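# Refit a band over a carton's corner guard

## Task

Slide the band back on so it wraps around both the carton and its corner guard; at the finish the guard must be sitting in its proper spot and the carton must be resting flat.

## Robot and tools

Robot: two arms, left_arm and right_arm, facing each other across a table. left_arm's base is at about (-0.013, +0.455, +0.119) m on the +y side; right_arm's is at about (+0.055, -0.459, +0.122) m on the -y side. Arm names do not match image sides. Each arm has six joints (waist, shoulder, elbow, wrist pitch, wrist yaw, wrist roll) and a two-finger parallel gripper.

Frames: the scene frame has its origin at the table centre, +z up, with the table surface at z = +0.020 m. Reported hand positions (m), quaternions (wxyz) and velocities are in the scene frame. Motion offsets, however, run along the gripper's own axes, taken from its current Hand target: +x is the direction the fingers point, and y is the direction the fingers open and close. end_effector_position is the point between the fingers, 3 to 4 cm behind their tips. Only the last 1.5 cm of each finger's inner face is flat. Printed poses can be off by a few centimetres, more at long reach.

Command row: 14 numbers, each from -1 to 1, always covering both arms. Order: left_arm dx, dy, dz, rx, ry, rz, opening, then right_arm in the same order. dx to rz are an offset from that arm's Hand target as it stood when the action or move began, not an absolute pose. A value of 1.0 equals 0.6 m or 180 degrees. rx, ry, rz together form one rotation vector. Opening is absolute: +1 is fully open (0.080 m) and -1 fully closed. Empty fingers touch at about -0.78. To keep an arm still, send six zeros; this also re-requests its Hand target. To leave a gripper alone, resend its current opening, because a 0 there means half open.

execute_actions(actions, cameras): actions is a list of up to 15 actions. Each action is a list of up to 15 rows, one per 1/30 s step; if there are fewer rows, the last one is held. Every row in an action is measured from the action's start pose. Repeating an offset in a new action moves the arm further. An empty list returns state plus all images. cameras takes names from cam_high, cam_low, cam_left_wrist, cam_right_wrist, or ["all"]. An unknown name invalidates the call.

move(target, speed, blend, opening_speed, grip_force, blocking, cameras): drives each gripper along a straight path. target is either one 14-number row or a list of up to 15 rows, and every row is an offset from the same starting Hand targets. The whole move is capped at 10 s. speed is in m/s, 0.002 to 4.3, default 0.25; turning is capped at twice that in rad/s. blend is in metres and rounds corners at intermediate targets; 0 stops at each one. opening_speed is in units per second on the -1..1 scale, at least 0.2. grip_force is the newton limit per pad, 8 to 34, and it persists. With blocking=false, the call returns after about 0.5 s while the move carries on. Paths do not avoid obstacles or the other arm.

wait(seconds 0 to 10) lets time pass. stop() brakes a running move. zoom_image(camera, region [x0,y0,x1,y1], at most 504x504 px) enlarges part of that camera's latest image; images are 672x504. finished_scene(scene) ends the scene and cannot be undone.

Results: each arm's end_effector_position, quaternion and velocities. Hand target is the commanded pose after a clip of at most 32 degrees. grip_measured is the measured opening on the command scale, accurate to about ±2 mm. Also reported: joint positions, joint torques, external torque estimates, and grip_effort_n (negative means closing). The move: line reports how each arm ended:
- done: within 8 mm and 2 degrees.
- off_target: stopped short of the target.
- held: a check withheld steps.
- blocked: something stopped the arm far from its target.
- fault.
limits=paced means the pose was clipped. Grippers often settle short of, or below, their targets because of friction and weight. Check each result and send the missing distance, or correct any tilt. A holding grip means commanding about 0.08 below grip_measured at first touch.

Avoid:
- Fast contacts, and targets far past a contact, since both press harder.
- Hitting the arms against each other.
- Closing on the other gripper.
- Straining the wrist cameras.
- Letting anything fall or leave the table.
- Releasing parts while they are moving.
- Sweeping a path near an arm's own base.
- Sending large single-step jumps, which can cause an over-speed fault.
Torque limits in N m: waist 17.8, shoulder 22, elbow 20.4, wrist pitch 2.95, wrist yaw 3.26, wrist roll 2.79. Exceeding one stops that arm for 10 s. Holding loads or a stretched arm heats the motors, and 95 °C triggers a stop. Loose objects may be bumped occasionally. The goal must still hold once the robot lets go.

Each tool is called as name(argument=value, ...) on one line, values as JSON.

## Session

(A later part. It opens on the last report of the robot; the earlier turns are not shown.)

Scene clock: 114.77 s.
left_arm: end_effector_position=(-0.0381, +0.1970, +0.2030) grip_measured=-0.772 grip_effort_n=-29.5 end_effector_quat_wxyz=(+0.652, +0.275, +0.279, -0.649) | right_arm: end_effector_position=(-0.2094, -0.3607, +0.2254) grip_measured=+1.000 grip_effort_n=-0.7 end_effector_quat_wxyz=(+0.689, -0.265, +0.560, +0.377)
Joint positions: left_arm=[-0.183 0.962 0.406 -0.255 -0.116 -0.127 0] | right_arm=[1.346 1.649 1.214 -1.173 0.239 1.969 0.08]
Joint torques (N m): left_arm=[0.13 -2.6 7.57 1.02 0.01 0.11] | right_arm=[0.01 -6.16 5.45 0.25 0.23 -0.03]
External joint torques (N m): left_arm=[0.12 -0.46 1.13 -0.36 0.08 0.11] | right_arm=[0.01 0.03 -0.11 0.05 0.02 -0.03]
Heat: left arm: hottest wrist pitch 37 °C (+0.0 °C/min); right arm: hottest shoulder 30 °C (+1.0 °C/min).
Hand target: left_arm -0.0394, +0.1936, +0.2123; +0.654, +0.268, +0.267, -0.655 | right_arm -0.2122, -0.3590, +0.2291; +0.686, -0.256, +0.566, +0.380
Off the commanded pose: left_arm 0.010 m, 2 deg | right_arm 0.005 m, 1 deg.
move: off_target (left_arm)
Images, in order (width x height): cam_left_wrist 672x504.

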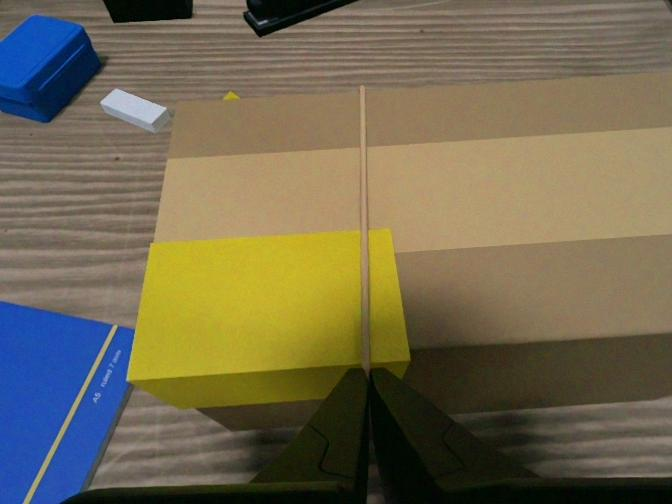

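move(target=[-0.002,0.045,0.003,0,0,0,-1,0,0,0,0,0,0,1], cameras=["cam_left_wrist"], speed=0.04)

zoom_image(camera="cam_left_wrist", region=[200, 200, 480, 440])

Scene clock: 118.40 s.
left_arm: end_effector_position=(-0.0154, +0.1971, +0.2039) grip_measured=-0.772 grip_effort_n=-29.1 end_effector_quat_wxyz=(+0.646, +0.276, +0.280, -0.654) | right_arm: end_effector_position=(-0.2094, -0.3607, +0.2254) grip_measured=+1.000 grip_effort_n=-0.7 end_effector_quat_wxyz=(+0.689, -0.265, +0.560, +0.377)
Joint positions: left_arm=[-0.022 0.948 0.406 -0.266 0.01 -0.004 0] | right_arm=[1.346 1.649 1.214 -1.173 0.239 1.969 0.08]
Joint torques (N m): left_arm=[0.24 -2.52 7.91 1.01 0.02 0.14] | right_arm=[0 -6.14 5.47 0.25 0.22 -0.03]
External joint torques (N m): left_arm=[0.25 -0.4 1.36 -0.4 0.02 0.14] | right_arm=[-0.03 0.04 -0.07 0.06 0.01 -0.03]
Heat: left arm: hottest wrist pitch 37 °C (+0.0 °C/min); right arm: hottest shoulder 30 °C (+1.0 °C/min).
Hand target: left_arm -0.0124, +0.1931, +0.2145; +0.654, +0.268, +0.267, -0.655 | right_arm -0.2122, -0.3590, +0.2291; +0.686, -0.256, +0.566, +0.380
Off the commanded pose: left_arm 0.012 m, 2 deg | right_arm 0.005 m, 1 deg.
move: off_target (left_arm)
Images, in order (width x height): cam_left_wrist 672x504.

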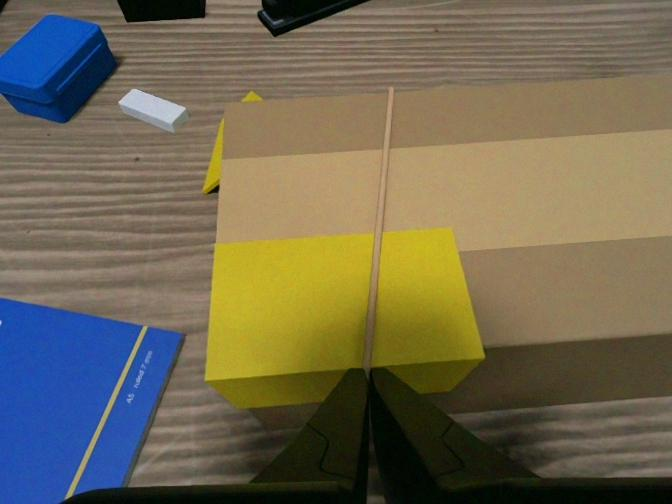

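Scaled by 1.800.

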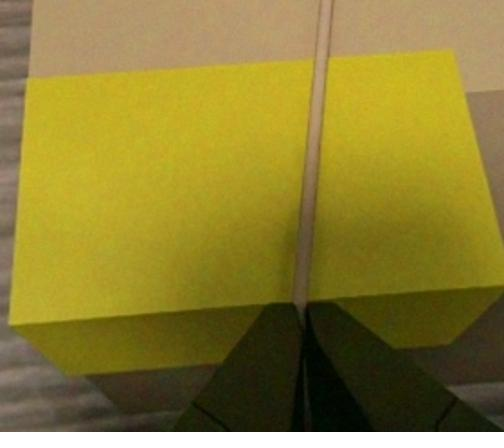

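move(target=[[0.016,0.002,-0.003,0,0,0,-1,0,0,0,0,0,0,1],[0.016,0.002,-0.003,0,0,0,-0.55,0,0,0,0,0,0,1],[-0.06,0.0,-0.002,0,0,0,-0.55,0,0,0,0,0,0,1]], cameras=["cam_left_wrist"], speed=0.04, opening_speed=0.4)

zoom_image(camera="cam_left_wrist", region=[180, 60, 520, 430])

Scene clock: 127.17 s.
left_arm: end_effector_position=(-0.0141, +0.2239, +0.2260) grip_measured=-0.554 grip_effort_n=17.4 end_effector_quat_wxyz=(+0.646, +0.277, +0.282, -0.653) | right_arm: end_effector_position=(-0.2094, -0.3607, +0.2254) grip_measured=+1.000 grip_effort_n=-0.7 end_effector_quat_wxyz=(+0.689, -0.265, +0.560, +0.377)
Joint positions: left_arm=[-0.013 0.764 0.442 -0.491 0.016 0.001 0.01] | right_arm=[1.346 1.649 1.214 -1.173 0.239 1.969 0.08]
Joint torques (N m): left_arm=[-0.16 -1.35 9.19 1.05 -0.13 0.02] | right_arm=[0.02 -6.16 5.47 0.24 0.23 -0.02]
External joint torques (N m): left_arm=[-0.16 -0.1 2.47 -0.34 -0.14 0.01] | right_arm=[0.02 -0.07 -0.05 0.04 0.03 -0.02]
Heat: left arm: hottest wrist pitch 36 °C (-2.0 °C/min); right arm: hottest shoulder 30 °C (+1.0 °C/min).
Hand target: left_arm -0.0123, +0.2197, +0.2388; +0.654, +0.268, +0.267, -0.655 | right_arm -0.2122, -0.3590, +0.2291; +0.686, -0.256, +0.566, +0.380
Off the commanded pose: left_arm 0.014 m, 2 deg | right_arm 0.005 m, 1 deg.
move: off_target (left_arm)
Images, in order (width x height): cam_left_wrist 672x504.

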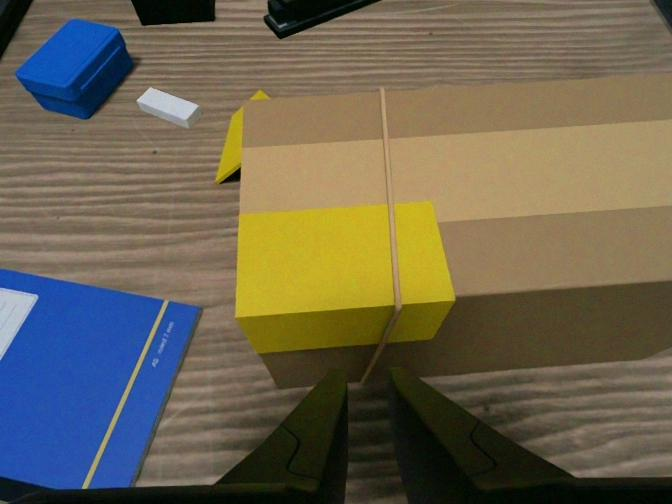

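Scaled by 1.362.

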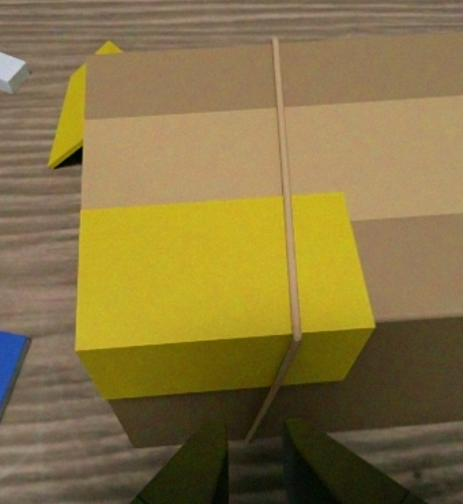

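move(target=[0.063,-0.024,-0.017,0,0,0,-0.4,0,0,0,0,0,0,1], cameras=["cam_left_wrist"], speed=0.08)

zoom_image(camera="cam_left_wrist", region=[200, 220, 480, 460])

Scene clock: 135.20 s.
left_arm: end_effector_position=(-0.0286, +0.2012, +0.2047) grip_measured=-0.404 grip_effort_n=17.4 end_effector_quat_wxyz=(+0.649, +0.271, +0.272, -0.657) | right_arm: end_effector_position=(-0.2094, -0.3607, +0.2254) grip_measured=+1.000 grip_effort_n=-0.7 end_effector_quat_wxyz=(+0.689, -0.265, +0.560, +0.377)
Joint positions: left_arm=[-0.113 0.913 0.384 -0.261 -0.054 -0.064 0.017] | right_arm=[1.346 1.649 1.214 -1.173 0.239 1.969 0.08]
Joint torques (N m): left_arm=[-0.27 -0.87 5.09 2.31 -0.22 -0.09] | right_arm=[0.03 -6.16 5.45 0.24 0.22 -0.03]
External joint torques (N m): left_arm=[-0.28 1.07 -1.52 0.87 -0.18 -0.09] | right_arm=[0.05 -0.09 0 0.06 0.02 -0.03]
Heat: left arm: hottest wrist pitch 36 °C (-4.1 °C/min); right arm: hottest shoulder 30 °C (+1.0 °C/min).
Hand target: left_arm -0.0267, +0.1999, +0.2051; +0.654, +0.268, +0.267, -0.655 | right_arm -0.2122, -0.3590, +0.2291; +0.686, -0.256, +0.566, +0.380
Off the commanded pose: left_arm 0.002 m, 1 deg | right_arm 0.005 m, 1 deg.
move: done
Images, in order (width x height): cam_left_wrist 672x504.

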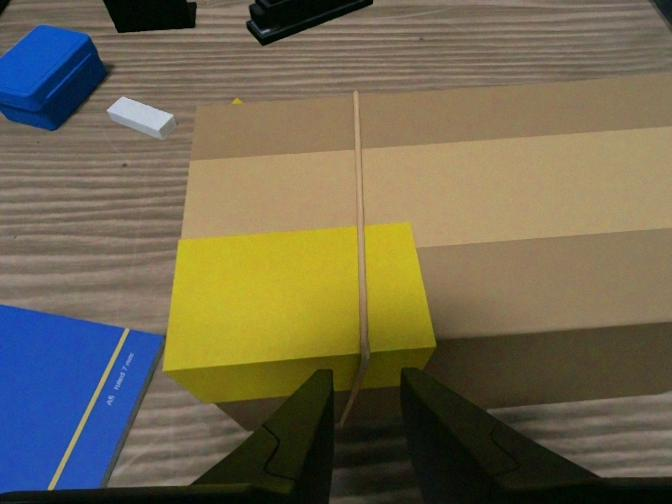

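Scaled by 1.800.

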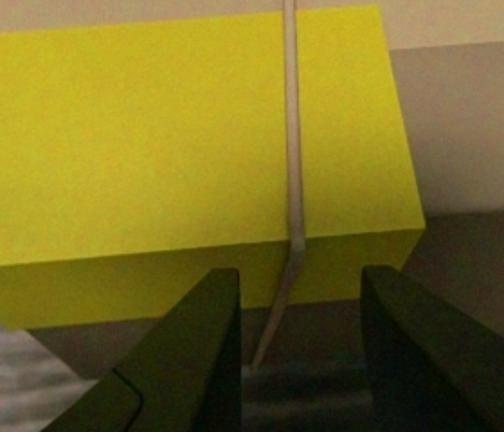

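move(target=[0.029,0.002,0.006,0,0,0,-0.4,0,0,0,0,0,0,1], cameras=["cam_left_wrist"], speed=0.05)

zoom_image(camera="cam_left_wrist", region=[200, 220, 480, 460])

Scene clock: 140.47 s.
left_arm: end_effector_position=(-0.0280, +0.1842, +0.1986) grip_measured=-0.404 grip_effort_n=17.4 end_effector_quat_wxyz=(+0.652, +0.264, +0.267, -0.658) | right_arm: end_effector_position=(-0.2094, -0.3607, +0.2254) grip_measured=+1.000 grip_effort_n=-0.7 end_effector_quat_wxyz=(+0.689, -0.265, +0.560, +0.377)
Joint positions: left_arm=[-0.102 1.017 0.384 -0.137 -0.05 -0.059 0.017] | right_arm=[1.346 1.649 1.214 -1.173 0.239 1.969 0.08]
Joint torques (N m): left_arm=[0.33 -0.58 4.92 1.28 0.05 0.12] | right_arm=[0.02 -6.16 5.46 0.26 0.23 -0.03]
External joint torques (N m): left_arm=[0.33 1.85 -1.53 -0.17 0.08 0.11] | right_arm=[0.07 -0.03 -0.1 0.05 0.01 -0.03]
Heat: left arm: hottest wrist pitch 37 °C (-2.0 °C/min); right arm: hottest shoulder 30 °C (+1.0 °C/min).
Hand target: left_arm -0.0256, +0.1849, +0.1954; +0.654, +0.268, +0.267, -0.655 | right_arm -0.2122, -0.3590, +0.2291; +0.686, -0.256, +0.566, +0.380
Off the commanded pose: left_arm 0.004 m, 1 deg | right_arm 0.005 m, 1 deg.
move: done
Images, in order (width x height): cam_left_wrist 672x504.

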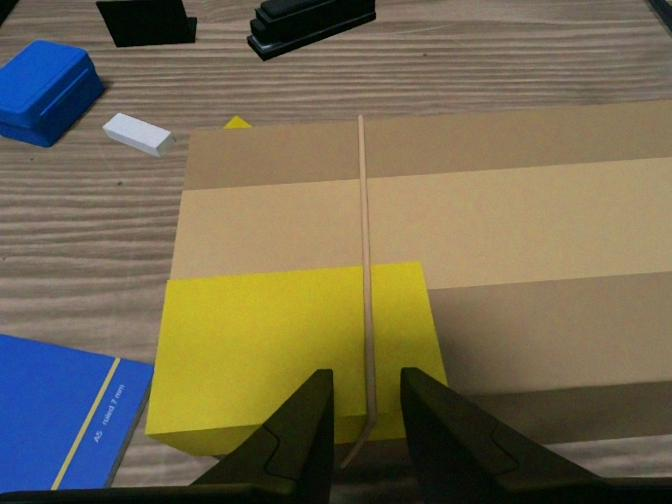

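Scaled by 1.800.

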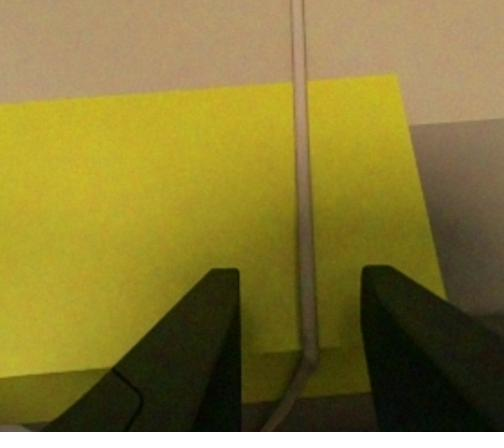

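move(target=[[-0.010,-0.004,-0.006,0,0,0,-0.4,0,0,0,0,0,0,1],[-0.005,-0.006,-0.010,0,0,0,-0.4,0,0,0,0,0,0,1]], cameras=["cam_left_wrist"], speed=0.04)

zoom_image(camera="cam_left_wrist", region=[200, 220, 480, 460])

Scene clock: 145.47 s.
left_arm: end_effector_position=(-0.0279, +0.1913, +0.1950) grip_measured=-0.404 grip_effort_n=17.0 end_effector_quat_wxyz=(+0.654, +0.268, +0.271, -0.653) | right_arm: end_effector_position=(-0.2094, -0.3607, +0.2254) grip_measured=+1.000 grip_effort_n=-0.7 end_effector_quat_wxyz=(+0.689, -0.265, +0.560, +0.377)
Joint positions: left_arm=[-0.113 0.991 0.367 -0.16 -0.065 -0.071 0.017] | right_arm=[1.346 1.649 1.214 -1.173 0.239 1.969 0.08]
Joint torques (N m): left_arm=[-0.19 -0.88 4.47 2.3 -0.11 -0.09] | right_arm=[0.02 -6.16 5.47 0.26 0.23 -0.02]
External joint torques (N m): left_arm=[-0.19 1.37 -1.92 0.88 -0.08 -0.09] | right_arm=[-0.02 0.01 -0.11 0.04 0.02 -0.02]
Heat: left arm: hottest wrist pitch 37 °C (-1.0 °C/min); right arm: hottest shoulder 30 °C (+1.0 °C/min).
Hand target: left_arm -0.0291, +0.1913, +0.1933; +0.654, +0.268, +0.267, -0.655 | right_arm -0.2122, -0.3590, +0.2291; +0.686, -0.256, +0.566, +0.380
Off the commanded pose: left_arm 0.002 m, 1 deg | right_arm 0.005 m, 1 deg.
move: done
Images, in order (width x height): cam_left_wrist 672x504.

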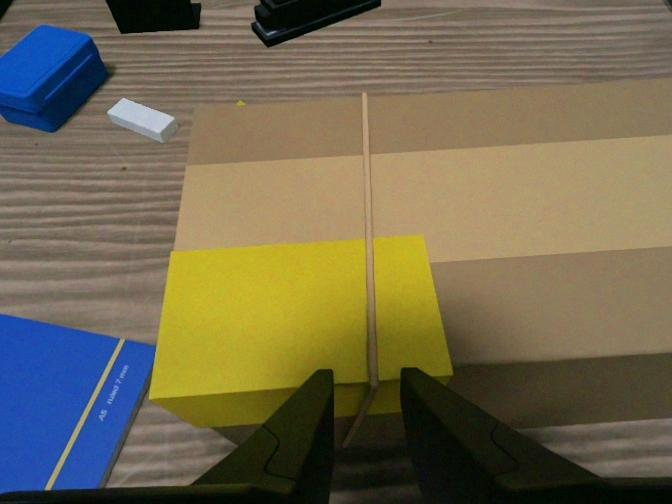

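Scaled by 1.800.

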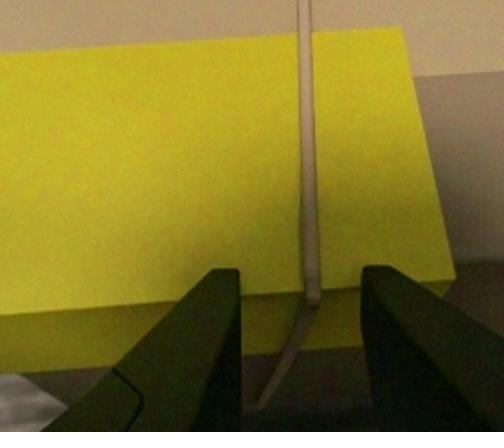

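move(target=[[0.008,-0.004,-0.001,0,0,0,-0.4,0,0,0,0,0,0,1],[0.008,-0.004,-0.001,0,0,0,-1,0,0,0,0,0,0,1],[-0.016,-0.004,0.010,0,0,0,-1,0,0,0,0,0,0,1],[-0.021,0.044,0.014,0,0,0,-1,0,0,0,0,0,0,1]], cameras=["cam_left_wrist"], speed=0.03)

zoom_image(camera="cam_left_wrist", region=[200, 220, 480, 460])

Scene clock: 154.63 s.
left_arm: end_effector_position=(-0.0068, +0.1987, +0.1978) grip_measured=-0.772 grip_effort_n=-26.3 end_effector_quat_wxyz=(+0.645, +0.274, +0.279, -0.656) | right_arm: end_effector_position=(-0.2094, -0.3607, +0.2254) grip_measured=+1.000 grip_effort_n=-0.7 end_effector_quat_wxyz=(+0.689, -0.265, +0.560, +0.377)
Joint positions: left_arm=[0.039 0.95 0.378 -0.234 0.058 0.041 0] | right_arm=[1.346 1.649 1.214 -1.173 0.239 1.969 0.08]
Joint torques (N m): left_arm=[0.47 -2.07 8.3 0.8 -0.07 0.12] | right_arm=[0.05 -6.16 5.45 0.26 0.22 -0.03]
External joint torques (N m): left_arm=[0.47 0 1.79 -0.62 -0.09 0.12] | right_arm=[0.03 -0.01 -0.09 0.05 0.01 -0.03]
Heat: left arm: hottest wrist pitch 39 °C (+2.0 °C/min); right arm: hottest shoulder 30 °C (+1.0 °C/min).
Hand target: left_arm -0.0028, +0.1943, +0.2081; +0.654, +0.268, +0.267, -0.655 | right_arm -0.2122, -0.3590, +0.2291; +0.686, -0.256, +0.566, +0.380
Off the commanded pose: left_arm 0.012 m, 2 deg | right_arm 0.005 m, 1 deg.
move: off_target (left_arm)
Images, in order (width x height): cam_left_wrist 672x504.

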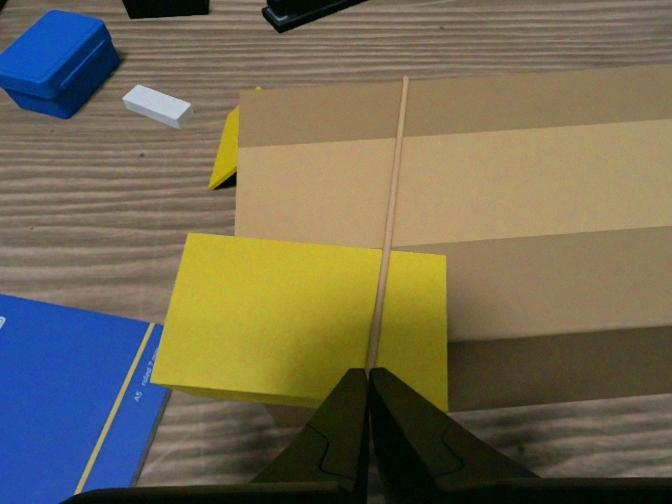

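Scaled by 1.800.

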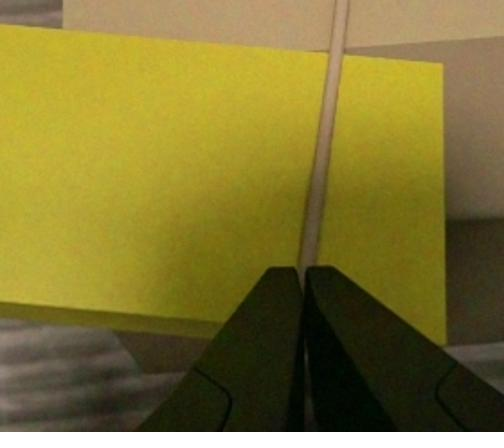

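move(target=[-0.010,0,0.006,0,0,0,-1,0,0,0,0,0,0,1], cameras=["cam_left_wrist","cam_low"], speed=0.03)

zoom_image(camera="cam_left_wrist", region=[120, 200, 480, 460])

zoom_image(camera="cam_low", region=[300, 190, 400, 275])

Scene clock: 161.40 s.
left_arm: end_effector_position=(-0.0066, +0.2017, +0.2014) grip_measured=-0.772 grip_effort_n=-25.8 end_effector_quat_wxyz=(+0.644, +0.277, +0.283, -0.654) | right_arm: end_effector_position=(-0.2094, -0.3607, +0.2254) grip_measured=+1.000 grip_effort_n=-0.7 end_effector_quat_wxyz=(+0.689, -0.265, +0.560, +0.377)
Joint positions: left_arm=[0.041 0.932 0.393 -0.278 0.058 0.041 0] | right_arm=[1.346 1.649 1.214 -1.173 0.239 1.969 0.08]
Joint torques (N m): left_arm=[0.42 -2.32 8.96 0.88 -0.05 0.13] | right_arm=[0.01 -6.17 5.43 0.25 0.22 -0.02]
External joint torques (N m): left_arm=[0.42 -0.36 2.49 -0.49 -0.08 0.13] | right_arm=[0.01 -0.07 -0.07 0.06 0.01 -0.02]
Heat: left arm: hottest wrist pitch 37 °C (-2.0 °C/min); right arm: hottest shoulder 30 °C (+0.0 °C/min).
Hand target: left_arm -0.0028, +0.1961, +0.2149; +0.654, +0.268, +0.267, -0.655 | right_arm -0.2122, -0.3590, +0.2291; +0.686, -0.256, +0.566, +0.380
Off the commanded pose: left_arm 0.015 m, 2 deg | right_arm 0.005 m, 1 deg.
move: off_target (left_arm)
Images, in order (width x height): cam_low 672x504, cam_left_wrist 672x504.

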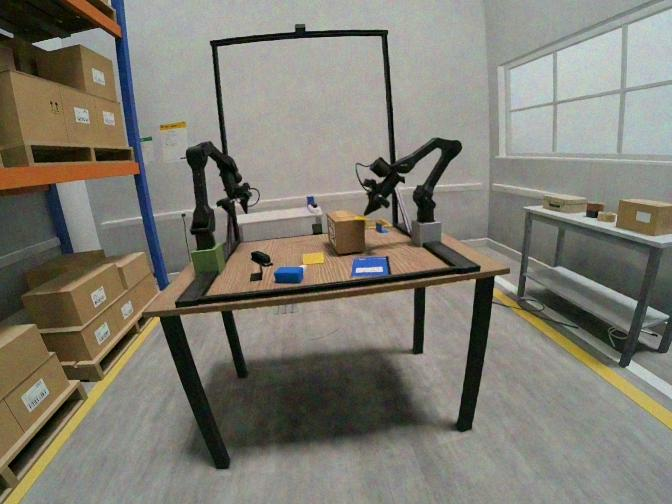

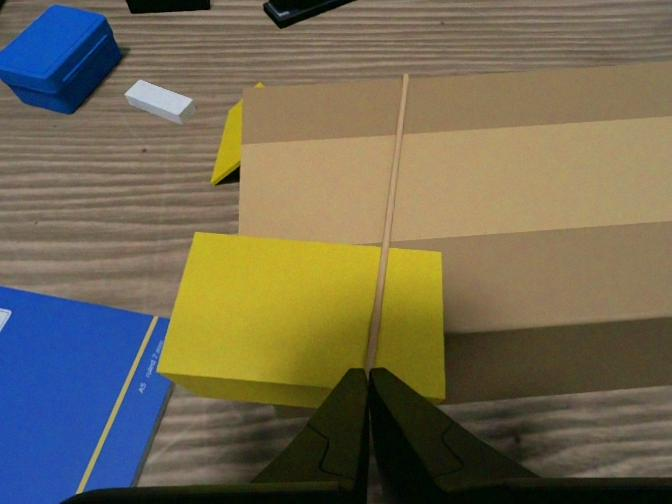

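Scaled by 1.400.

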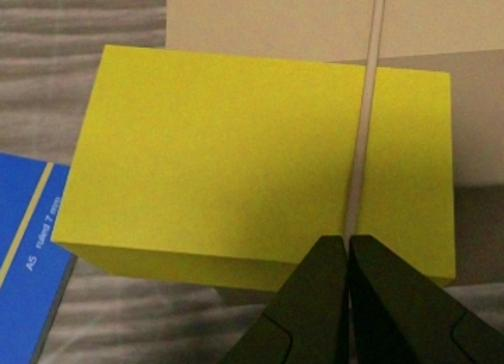

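Scaled by 5.040.

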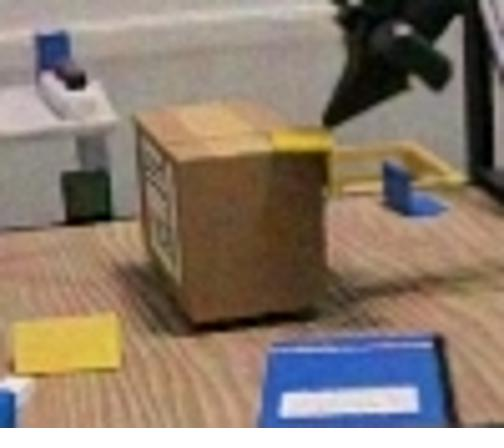

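move(target=[[0.020,0,-0.007,0,0,0,-1,0,0,0,0,0,0,1],[0.020,0,-0.007,0,0,0,-0.55,0,0,0,0,0,0,1],[-0.05,0.0,-0.004,0,0,0,-0.55,0,0,0,0,0,0,1]], cameras=["cam_left_wrist"], speed=0.03, opening_speed=0.3)

zoom_image(camera="cam_left_wrist", region=[150, 60, 520, 430])

Scene clock: 172.13 s.
left_arm: end_effector_position=(-0.0044, +0.2237, +0.2214) grip_measured=-0.554 grip_effort_n=17.4 end_effector_quat_wxyz=(+0.648, +0.277, +0.282, -0.651) | right_arm: end_effector_position=(-0.2094, -0.3607, +0.2254) grip_measured=+1.000 grip_effort_n=-0.7 end_effector_quat_wxyz=(+0.689, -0.265, +0.560, +0.377)
Joint positions: left_arm=[0.056 0.77 0.426 -0.47 0.058 0.05 0.01] | right_arm=[1.346 1.649 1.214 -1.173 0.239 1.969 0.08]
Joint torques (N m): left_arm=[0.27 -1.39 9.22 1.05 0.09 0.12] | right_arm=[0.01 -6.13 5.44 0.25 0.22 -0.03]
External joint torques (N m): left_arm=[0.27 -0.13 2.56 -0.33 0.07 0.12] | right_arm=[-0.01 -0.02 -0.13 0.01 0.02 -0.03]
Heat: left arm: hottest wrist pitch 36 °C (-1.0 °C/min); right arm: hottest shoulder 30 °C (+0.0 °C/min).
Hand target: left_arm -0.0027, +0.2192, +0.2342; +0.654, +0.268, +0.267, -0.655 | right_arm -0.2122, -0.3590, +0.2291; +0.686, -0.256, +0.566, +0.380
Off the commanded pose: left_arm 0.014 m, 2 deg | right_arm 0.005 m, 1 deg.
move: off_target (left_arm)
Images, in order (width x height): cam_left_wrist 672x504.

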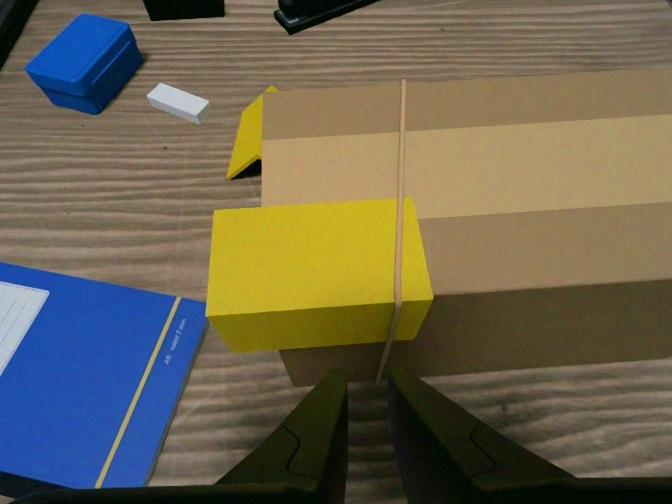

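Scaled by 1.362.

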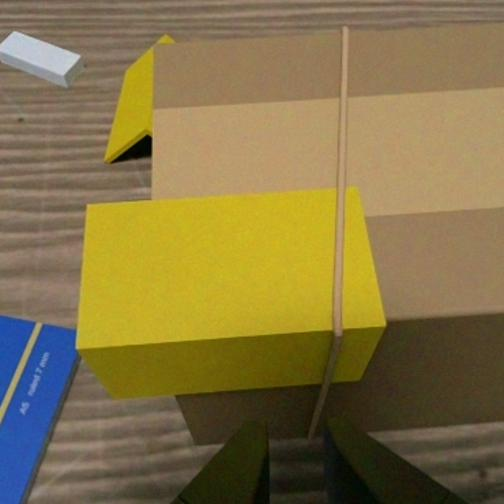

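move(target=[[0,0.151,0,0,0,0,-1,0,0,0,0,0,0,1],[0.084,0.151,0.0,0,0,0,-1,0,0,0,0,0,0,1]], cameras=["cam_left_wrist"], speed=0.1)

Scene clock: 181.43 s.
left_arm: end_effector_position=(+0.0866, +0.1837, +0.1986) grip_measured=-0.774 grip_effort_n=-17.9 end_effector_quat_wxyz=(+0.651, +0.269, +0.273, -0.655) | right_arm: end_effector_position=(-0.2094, -0.3607, +0.2254) grip_measured=+1.000 grip_effort_n=-0.7 end_effector_quat_wxyz=(+0.689, -0.265, +0.560, +0.377)
Joint positions: left_arm=[0.53 1.194 0.498 -0.172 0.384 0.407 0] | right_arm=[1.346 1.649 1.214 -1.173 0.239 1.969 0.08]
Joint torques (N m): left_arm=[-0.2 -1.94 4.78 2.15 0.05 -0.12] | right_arm=[0.01 -6.14 5.45 0.25 0.23 -0.02]
External joint torques (N m): left_arm=[-0.18 1.42 -1.35 0.85 -0.14 -0.12] | right_arm=[0.03 0.04 -0.12 0.04 0.02 -0.02]
Heat: left arm: hottest wrist pitch 36 °C (+0.0 °C/min); right arm: hottest shoulder 30 °C (+0.0 °C/min).
Hand target: left_arm +0.0878, +0.1829, +0.1990; +0.654, +0.268, +0.267, -0.655 | right_arm -0.2122, -0.3590, +0.2291; +0.686, -0.256, +0.566, +0.380
Off the commanded pose: left_arm 0.001 m, 1 deg | right_arm 0.005 m, 1 deg.
move: done
Images, in order (width x height): cam_left_wrist 672x504.

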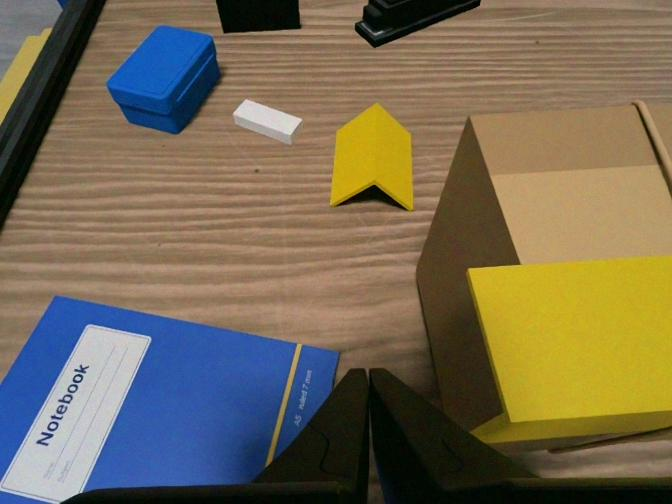

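move(target=[[-0.006,0,0,0,0,0,-1,0,0,0,0,0,0,1],[-0.006,-0.068,0,0,0,0,-1,0,0,0,0,0,0,1]], cameras=["cam_left_wrist"], speed=0.04)

Scene clock: 188.10 s.
left_arm: end_effector_position=(+0.0503, +0.1861, +0.1997) grip_measured=-0.774 grip_effort_n=-17.0 end_effector_quat_wxyz=(+0.656, +0.269, +0.275, -0.649) | right_arm: end_effector_position=(-0.2094, -0.3607, +0.2254) grip_measured=+1.000 grip_effort_n=-0.7 end_effector_quat_wxyz=(+0.689, -0.265, +0.560, +0.377)
Joint positions: left_arm=[0.348 1.083 0.438 -0.177 0.249 0.255 0] | right_arm=[1.346 1.649 1.214 -1.173 0.239 1.969 0.08]
Joint torques (N m): left_arm=[-0.43 -2.77 4.72 1.6 0.1 -0.11] | right_arm=[0.04 -6.18 5.46 0.26 0.22 -0.02]
External joint torques (N m): left_arm=[-0.44 -0.05 -1.53 0.25 -0.01 -0.11] | right_arm=[0.04 -0.05 -0.06 0.06 0.01 -0.02]
Heat: left arm: hottest wrist pitch 36 °C (+0.0 °C/min); right arm: hottest shoulder 30 °C (+0.0 °C/min).
Hand target: left_arm +0.0470, +0.1856, +0.2014; +0.654, +0.268, +0.267, -0.655 | right_arm -0.2122, -0.3590, +0.2291; +0.686, -0.256, +0.566, +0.380
Off the commanded pose: left_arm 0.004 m, 1 deg | right_arm 0.005 m, 1 deg.
move: done
Images, in order (width x height): cam_left_wrist 672x504.

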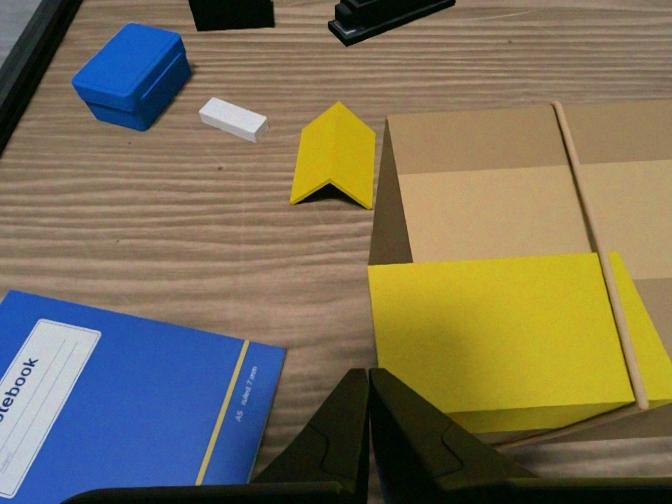

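move(target=[0,-0.026,0,0,0,0,-1,0,0,0,0,0,0,1], cameras=["cam_left_wrist"], speed=0.04)

Scene clock: 192.87 s.
left_arm: end_effector_position=(+0.0337, +0.1857, +0.1999) grip_measured=-0.774 grip_effort_n=-17.0 end_effector_quat_wxyz=(+0.654, +0.269, +0.274, -0.651) | right_arm: end_effector_position=(-0.2094, -0.3607, +0.2254) grip_measured=+1.000 grip_effort_n=-0.7 end_effector_quat_wxyz=(+0.689, -0.265, +0.560, +0.377)
Joint positions: left_arm=[0.259 1.054 0.422 -0.177 0.193 0.191 0] | right_arm=[1.346 1.649 1.214 -1.173 0.239 1.969 0.08]
Joint torques (N m): left_arm=[-0.2 -2.59 4.78 1.66 -0.09 -0.1] | right_arm=[0.02 -6.16 5.48 0.25 0.23 -0.02]
External joint torques (N m): left_arm=[-0.19 0.06 -1.65 0.25 -0.19 -0.1] | right_arm=[0.02 -0.01 -0.07 0.04 0.02 -0.02]
Heat: left arm: hottest wrist pitch 36 °C (+0.0 °C/min); right arm: hottest shoulder 30 °C (+0.0 °C/min).
Hand target: left_arm +0.0314, +0.1857, +0.2014; +0.654, +0.268, +0.267, -0.655 | right_arm -0.2122, -0.3590, +0.2291; +0.686, -0.256, +0.566, +0.380
Off the commanded pose: left_arm 0.003 m, 1 deg | right_arm 0.005 m, 1 deg.
move: done
Images, in order (width x height): cam_left_wrist 672x504.

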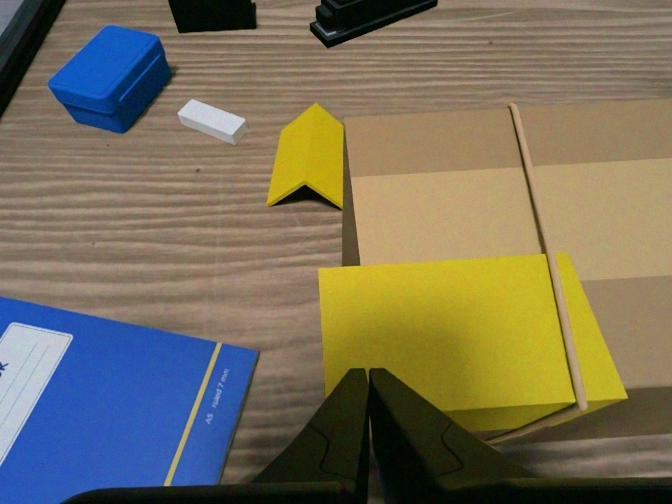

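move(target=[[-0.02,0,0.01,0,0,0,-1,0,0,0,0,0,0,1],[-0.02,0.08,0.01,0,0,0,-1,0,0,0,0,0,0,1],[0.002,0.08,-0.014,0,0,0,-1,0,0,0,0,0,0,1]], cameras=["cam_left_wrist"], speed=0.08, blend=[0.005,0.005,0])

Scene clock: 200.10 s.
left_arm: end_effector_position=(+0.0805, +0.1918, +0.1942) grip_measured=-0.774 grip_effort_n=-17.0 end_effector_quat_wxyz=(+0.656, +0.268, +0.275, -0.650) | right_arm: end_effector_position=(-0.2094, -0.3607, +0.2254) grip_measured=+1.000 grip_effort_n=-1.2 end_effector_quat_wxyz=(+0.689, -0.265, +0.560, +0.377)
Joint positions: left_arm=[0.516 1.148 0.453 -0.168 0.364 0.386 0] | right_arm=[1.346 1.649 1.214 -1.173 0.239 1.969 0.08]
Joint torques (N m): left_arm=[0.15 -1.71 4.71 2.18 0.35 0.13] | right_arm=[-0.01 -6.15 5.45 0.25 0.24 -0.02]
External joint torques (N m): left_arm=[0.15 1.29 -1.36 0.89 0.17 0.13] | right_arm=[-0.04 0.05 -0.13 0.04 0.03 -0.01]
Heat: left arm: hottest wrist pitch 37 °C (+0.0 °C/min); right arm: hottest shoulder 30 °C (+0.0 °C/min).
Hand target: left_arm +0.0794, +0.1905, +0.1946; +0.654, +0.268, +0.267, -0.655 | right_arm -0.2122, -0.3590, +0.2291; +0.686, -0.256, +0.566, +0.380
Off the commanded pose: left_arm 0.002 m, 1 deg | right_arm 0.005 m, 1 deg.
move: done
Images, in order (width x height): cam_left_wrist 672x504.

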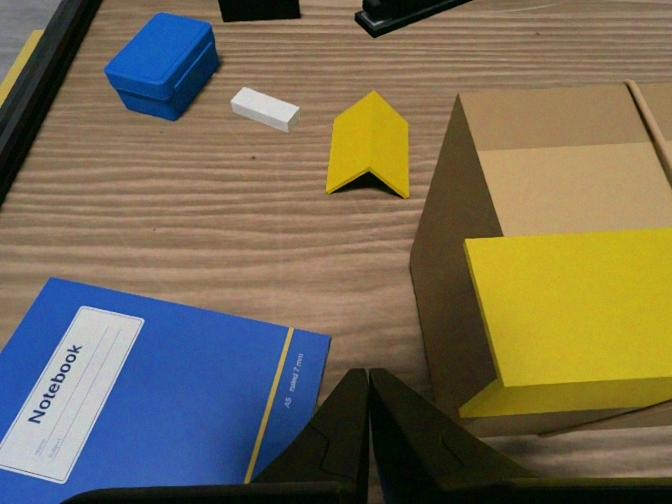

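move(target=[[0.014,0,-0.008,0,0,0,-1,0,0,0,0,0,0,1],[0.014,-0.072,-0.008,0,0,0,-1,0,0,0,0,0,0,1]], cameras=["cam_left_wrist"], speed=0.04)

Scene clock: 205.90 s.
left_arm: end_effector_position=(+0.0397, +0.1900, +0.1820) grip_measured=-0.774 grip_effort_n=-17.0 end_effector_quat_wxyz=(+0.656, +0.272, +0.278, -0.647) | right_arm: end_effector_position=(-0.2094, -0.3607, +0.2254) grip_measured=+1.000 grip_effort_n=-0.7 end_effector_quat_wxyz=(+0.689, -0.265, +0.560, +0.377)
Joint positions: left_arm=[0.294 1.093 0.369 -0.099 0.209 0.214 0] | right_arm=[1.346 1.649 1.214 -1.173 0.239 1.969 0.08]
Joint torques (N m): left_arm=[-0.49 -2.81 4.73 2.26 0.12 -0.07] | right_arm=[0.04 -6.19 5.46 0.27 0.23 -0.03]
External joint torques (N m): left_arm=[-0.49 -0.17 -1.42 0.88 0.02 -0.07] | right_arm=[0.06 -0.04 -0.09 0.06 0.01 -0.02]
Heat: left arm: hottest wrist pitch 37 °C (+0.0 °C/min); right arm: hottest shoulder 30 °C (+0.0 °C/min).
Hand target: left_arm +0.0363, +0.1880, +0.1853; +0.654, +0.268, +0.267, -0.655 | right_arm -0.2122, -0.3590, +0.2291; +0.686, -0.256, +0.566, +0.380
Off the commanded pose: left_arm 0.005 m, 2 deg | right_arm 0.005 m, 1 deg.
move: done
Images, in order (width x height): cam_left_wrist 672x504.

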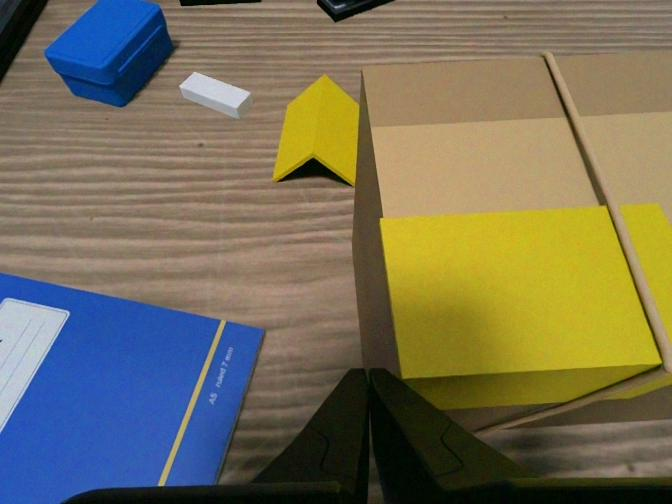

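move(target=[[0,-0.006,0,0,0,0,-1,0,0,0,0,0,0,1],[-0.01,0.02,-0.008,0,0,0,-1,0,0,0,0,0,0,1],[-0.09,0.03,-0.008,0,0,0,-1,0,0,0,0,0,0,1],[-0.09,-0.08,0.01,0,0,0,-0.5,0,0,0,0,0,0,1]], cameras=["cam_left_wrist"], speed=0.05)

zoom_image(camera="cam_left_wrist", region=[180, 60, 550, 430])

Scene clock: 217.00 s.
left_arm: end_effector_position=(-0.0132, +0.2261, +0.2176) grip_measured=-0.504 grip_effort_n=17.9 end_effector_quat_wxyz=(+0.647, +0.275, +0.278, -0.654) | right_arm: end_effector_position=(-0.2094, -0.3607, +0.2254) grip_measured=+1.000 grip_effort_n=-0.7 end_effector_quat_wxyz=(+0.689, -0.265, +0.560, +0.377)
Joint positions: left_arm=[-0.007 0.747 0.399 -0.456 0.019 0.008 0.012] | right_arm=[1.346 1.649 1.214 -1.173 0.239 1.969 0.08]
Joint torques (N m): left_arm=[-0.12 -0.91 8.48 1.07 -0.17 -0.09] | right_arm=[0.02 -6.2 5.41 0.25 0.21 -0.03]
External joint torques (N m): left_arm=[-0.12 0.24 1.79 -0.31 -0.18 -0.1] | right_arm=[0.01 -0.06 -0.15 0.03 0.01 -0.02]
Heat: left arm: hottest wrist pitch 38 °C (+0.0 °C/min); right arm: hottest shoulder 30 °C (+0.0 °C/min).
Hand target: left_arm -0.0117, +0.2225, +0.2273; +0.654, +0.268, +0.267, -0.655 | right_arm -0.2122, -0.3590, +0.2291; +0.686, -0.256, +0.566, +0.380
Off the commanded pose: left_arm 0.010 m, 2 deg | right_arm 0.005 m, 1 deg.
move: off_target (left_arm); target 4's new opening was sent with left_arm's hand 0.010 m and 2 deg from that target
Images, in order (width x height): cam_left_wrist 672x504.

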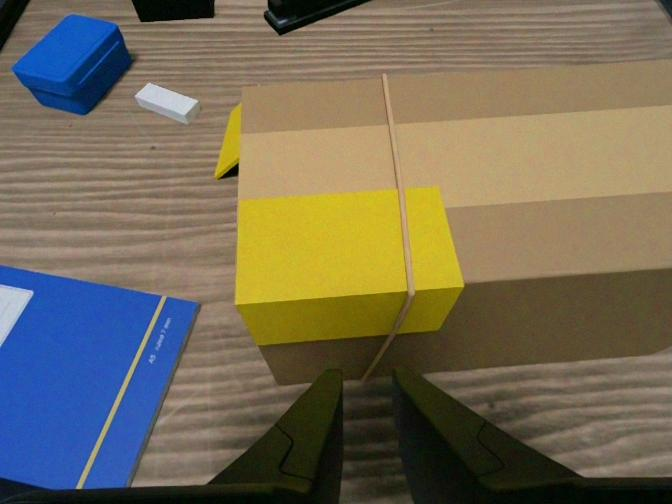

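Scaled by 1.362.

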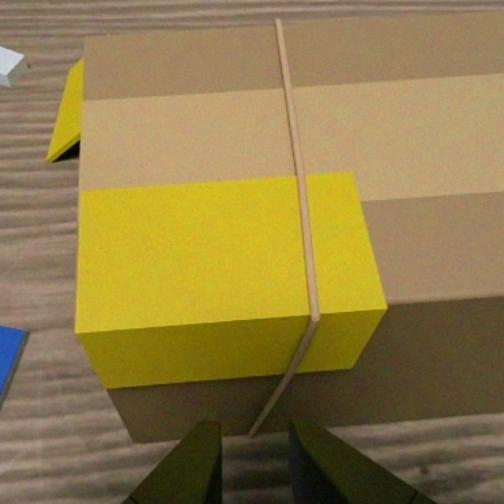

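move(target=[[0.053,-0.035,0,0,0,0,-0.4,0,0,0,0,0,0,1],[0.074,-0.035,-0.002,0,0,0,-0.4,0,0,0,0,0,0,1]], cameras=["cam_left_wrist"], speed=0.06, blend=[0.004,0])

zoom_image(camera="cam_left_wrist", region=[200, 220, 480, 460])

Scene clock: 227.57 s.
left_arm: end_effector_position=(-0.0352, +0.1931, +0.1949) grip_measured=-0.404 grip_effort_n=17.4 end_effector_quat_wxyz=(+0.648, +0.271, +0.272, -0.658) | right_arm: end_effector_position=(-0.2094, -0.3607, +0.2254) grip_measured=+1.000 grip_effort_n=-0.7 end_effector_quat_wxyz=(+0.689, -0.265, +0.560, +0.377)
Joint positions: left_arm=[-0.148 0.988 0.37 -0.174 -0.077 -0.088 0.017] | right_arm=[1.346 1.649 1.214 -1.173 0.239 1.969 0.08]
Joint torques (N m): left_arm=[0.02 -1.06 4.88 2.32 -0.21 -0.06] | right_arm=[0.07 -6.14 5.46 0.25 0.23 -0.03]
External joint torques (N m): left_arm=[0.02 1.15 -1.5 0.92 -0.17 -0.07] | right_arm=[0.1 0.03 -0.07 0.05 0.02 -0.03]
Heat: left arm: hottest wrist pitch 37 °C (+0.0 °C/min); right arm: hottest shoulder 31 °C (+1.0 °C/min).
Hand target: left_arm -0.0327, +0.1917, +0.1954; +0.654, +0.268, +0.267, -0.655 | right_arm -0.2122, -0.3590, +0.2291; +0.686, -0.256, +0.566, +0.380
Off the commanded pose: left_arm 0.003 m, 1 deg | right_arm 0.005 m, 1 deg.
move: done
Images, in order (width x height): cam_left_wrist 672x504.

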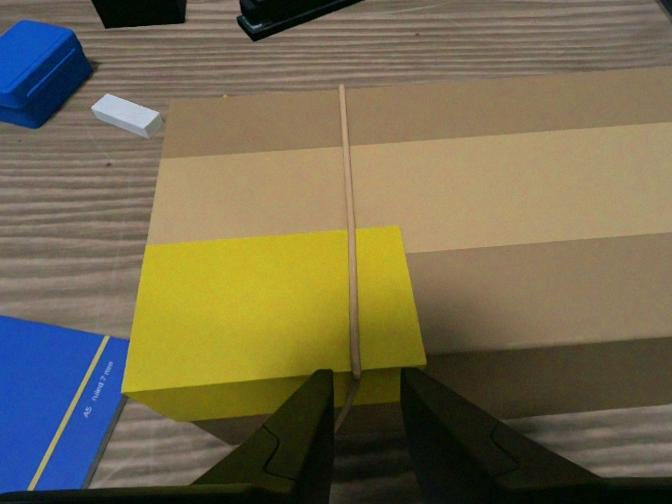

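Scaled by 1.800.

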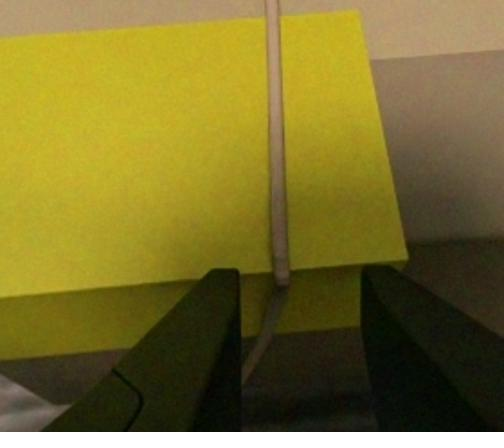

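move(target=[[0.008,0.005,-0.002,0,0,0,-0.4,0,0,0,0,0,0,1],[0.008,0.005,-0.002,0,0,0,-1,0,0,0,0,0,0,1]], cameras=["cam_left_wrist"], speed=0.04)

zoom_image(camera="cam_left_wrist", region=[200, 220, 480, 460])

Scene clock: 233.27 s.
left_arm: end_effector_position=(-0.0325, +0.1898, +0.1953) grip_measured=-0.772 grip_effort_n=-29.5 end_effector_quat_wxyz=(+0.651, +0.265, +0.269, -0.658) | right_arm: end_effector_position=(-0.2094, -0.3607, +0.2254) grip_measured=+1.000 grip_effort_n=-0.2 end_effector_quat_wxyz=(+0.689, -0.265, +0.560, +0.377)
Joint positions: left_arm=[-0.131 0.997 0.366 -0.145 -0.068 -0.081 0] | right_arm=[1.346 1.649 1.214 -1.173 0.239 1.969 0.08]
Joint torques (N m): left_arm=[0.22 0.32 4.46 2.61 -0.02 0.13] | right_arm=[0.01 -6.17 5.44 0.25 0.22 -0.02]
External joint torques (N m): left_arm=[0.22 2.54 -1.86 1.21 0.02 0.13] | right_arm=[0.02 0.01 -0.11 0.05 0.02 -0.02]
Heat: left arm: hottest wrist pitch 38 °C (+2.0 °C/min); right arm: hottest shoulder 31 °C (+1.0 °C/min).
Hand target: left_arm -0.0298, +0.1891, +0.1912; +0.654, +0.268, +0.267, -0.655 | right_arm -0.2122, -0.3590, +0.2291; +0.686, -0.256, +0.566, +0.380
Off the commanded pose: left_arm 0.005 m, 1 deg | right_arm 0.005 m, 1 deg.
move: done
Images, in order (width x height): cam_left_wrist 672x504.

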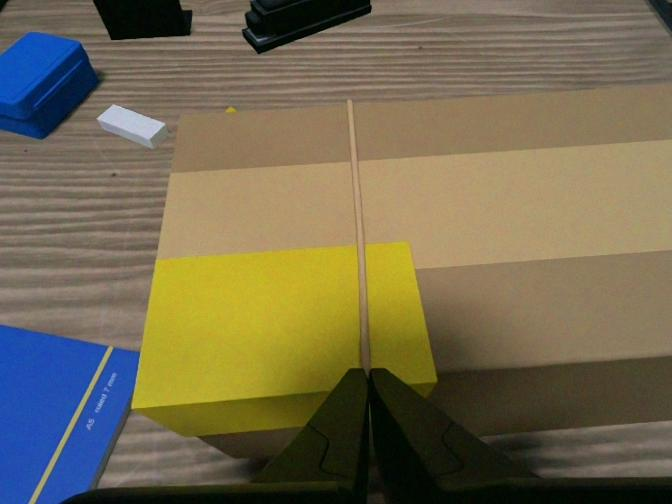

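Scaled by 1.800.

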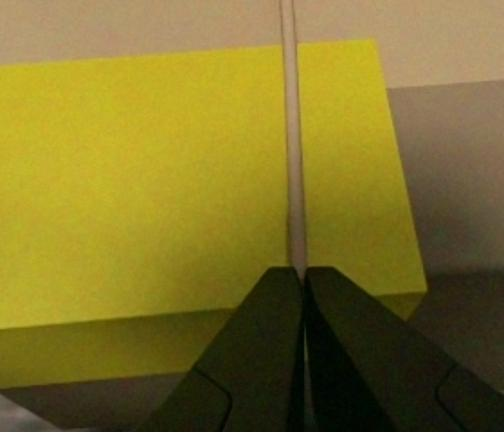

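move(target=[[-0.033,0,0.010,0,0,0,-1,0,0,0,0,0,0,1],[-0.040,0.01,0.018,0,0,0,-1,0,0,0,0,0,0,1]], cameras=["cam_left_wrist"], speed=0.03)

zoom_image(camera="cam_left_wrist", region=[120, 200, 480, 440])

Scene clock: 238.37 s.
left_arm: end_effector_position=(-0.0247, +0.2047, +0.2018) grip_measured=-0.772 grip_effort_n=-26.7 end_effector_quat_wxyz=(+0.648, +0.279, +0.283, -0.650) | right_arm: end_effector_position=(-0.2094, -0.3607, +0.2254) grip_measured=+1.000 grip_effort_n=-1.2 end_effector_quat_wxyz=(+0.689, -0.265, +0.560, +0.377)
Joint positions: left_arm=[-0.093 0.915 0.39 -0.293 -0.045 -0.057 0] | right_arm=[1.346 1.649 1.214 -1.173 0.239 1.969 0.08]
Joint torques (N m): left_arm=[0.27 -2.26 9.09 0.97 0.03 0.12] | right_arm=[0.05 -6.16 5.49 0.25 0.22 -0.02]
External joint torques (N m): left_arm=[0.27 -0.39 2.66 -0.38 0.05 0.12] | right_arm=[0.08 -0.02 -0.09 0.03 0.01 -0.02]
Heat: left arm: hottest wrist pitch 38 °C (+2.0 °C/min); right arm: hottest shoulder 31 °C (+1.0 °C/min).
Hand target: left_arm -0.0237, +0.1987, +0.2157; +0.654, +0.268, +0.267, -0.655 | right_arm -0.2122, -0.3590, +0.2291; +0.686, -0.256, +0.566, +0.380
Off the commanded pose: left_arm 0.015 m, 2 deg | right_arm 0.005 m, 1 deg.
move: off_target (left_arm)
Images, in order (width x height): cam_left_wrist 672x504.

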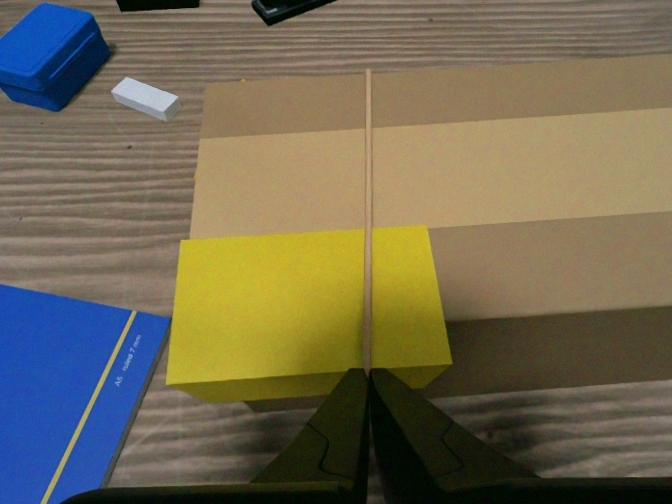

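Scaled by 1.400.

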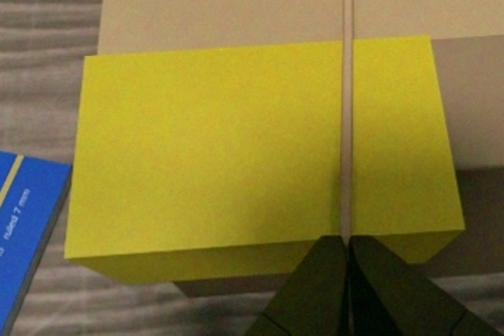

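move(target=[-0.008,0,0.016,0,0,0,-1,0,0,0,0,0,0,1], cameras=["cam_left_wrist"], speed=0.03)

zoom_image(camera="cam_left_wrist", region=[120, 200, 480, 440])

Scene clock: 246.90 s.
left_arm: end_effector_position=(-0.0251, +0.2018, +0.2117) grip_measured=-0.772 grip_effort_n=-26.7 end_effector_quat_wxyz=(+0.647, +0.279, +0.282, -0.651) | right_arm: end_effector_position=(-0.2094, -0.3607, +0.2254) grip_measured=+1.000 grip_effort_n=-0.7 end_effector_quat_wxyz=(+0.689, -0.265, +0.560, +0.377)
Joint positions: left_arm=[-0.093 0.915 0.43 -0.332 -0.044 -0.056 0] | right_arm=[1.346 1.649 1.214 -1.173 0.239 1.969 0.08]
Joint torques (N m): left_arm=[0.16 -1.89 9.46 1.05 0.03 0.13] | right_arm=[0.03 -6.15 5.45 0.24 0.22 -0.03]
External joint torques (N m): left_arm=[0.15 0.08 2.9 -0.33 0.05 0.13] | right_arm=[0.04 -0.01 -0.11 0.02 0.01 -0.02]
Heat: left arm: hottest wrist pitch 37 °C (+1.0 °C/min); right arm: hottest shoulder 31 °C (+1.0 °C/min).
Hand target: left_arm -0.0238, +0.1954, +0.2259; +0.654, +0.268, +0.267, -0.655 | right_arm -0.2122, -0.3590, +0.2291; +0.686, -0.256, +0.566, +0.380
Off the commanded pose: left_arm 0.016 m, 2 deg | right_arm 0.005 m, 1 deg.
move: off_target (left_arm)
Images, in order (width x height): cam_left_wrist 672x504.

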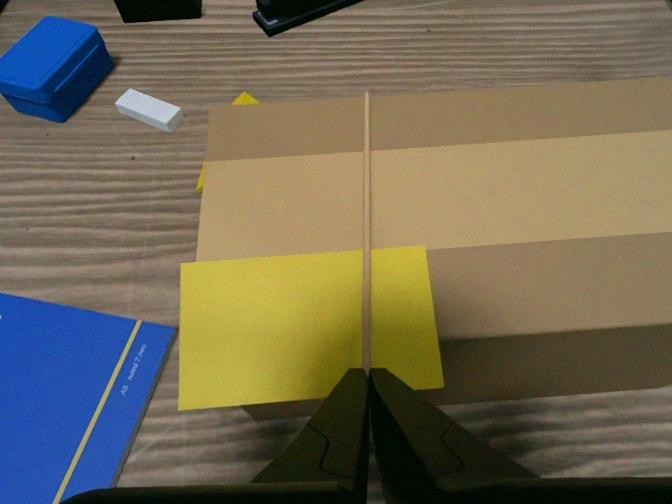

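Scaled by 1.400.

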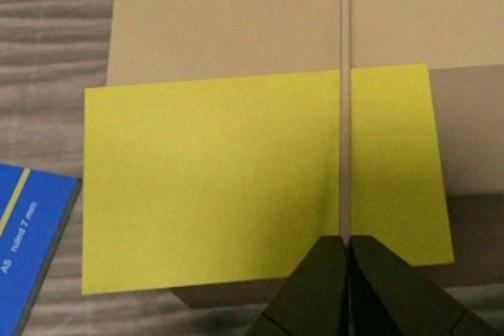

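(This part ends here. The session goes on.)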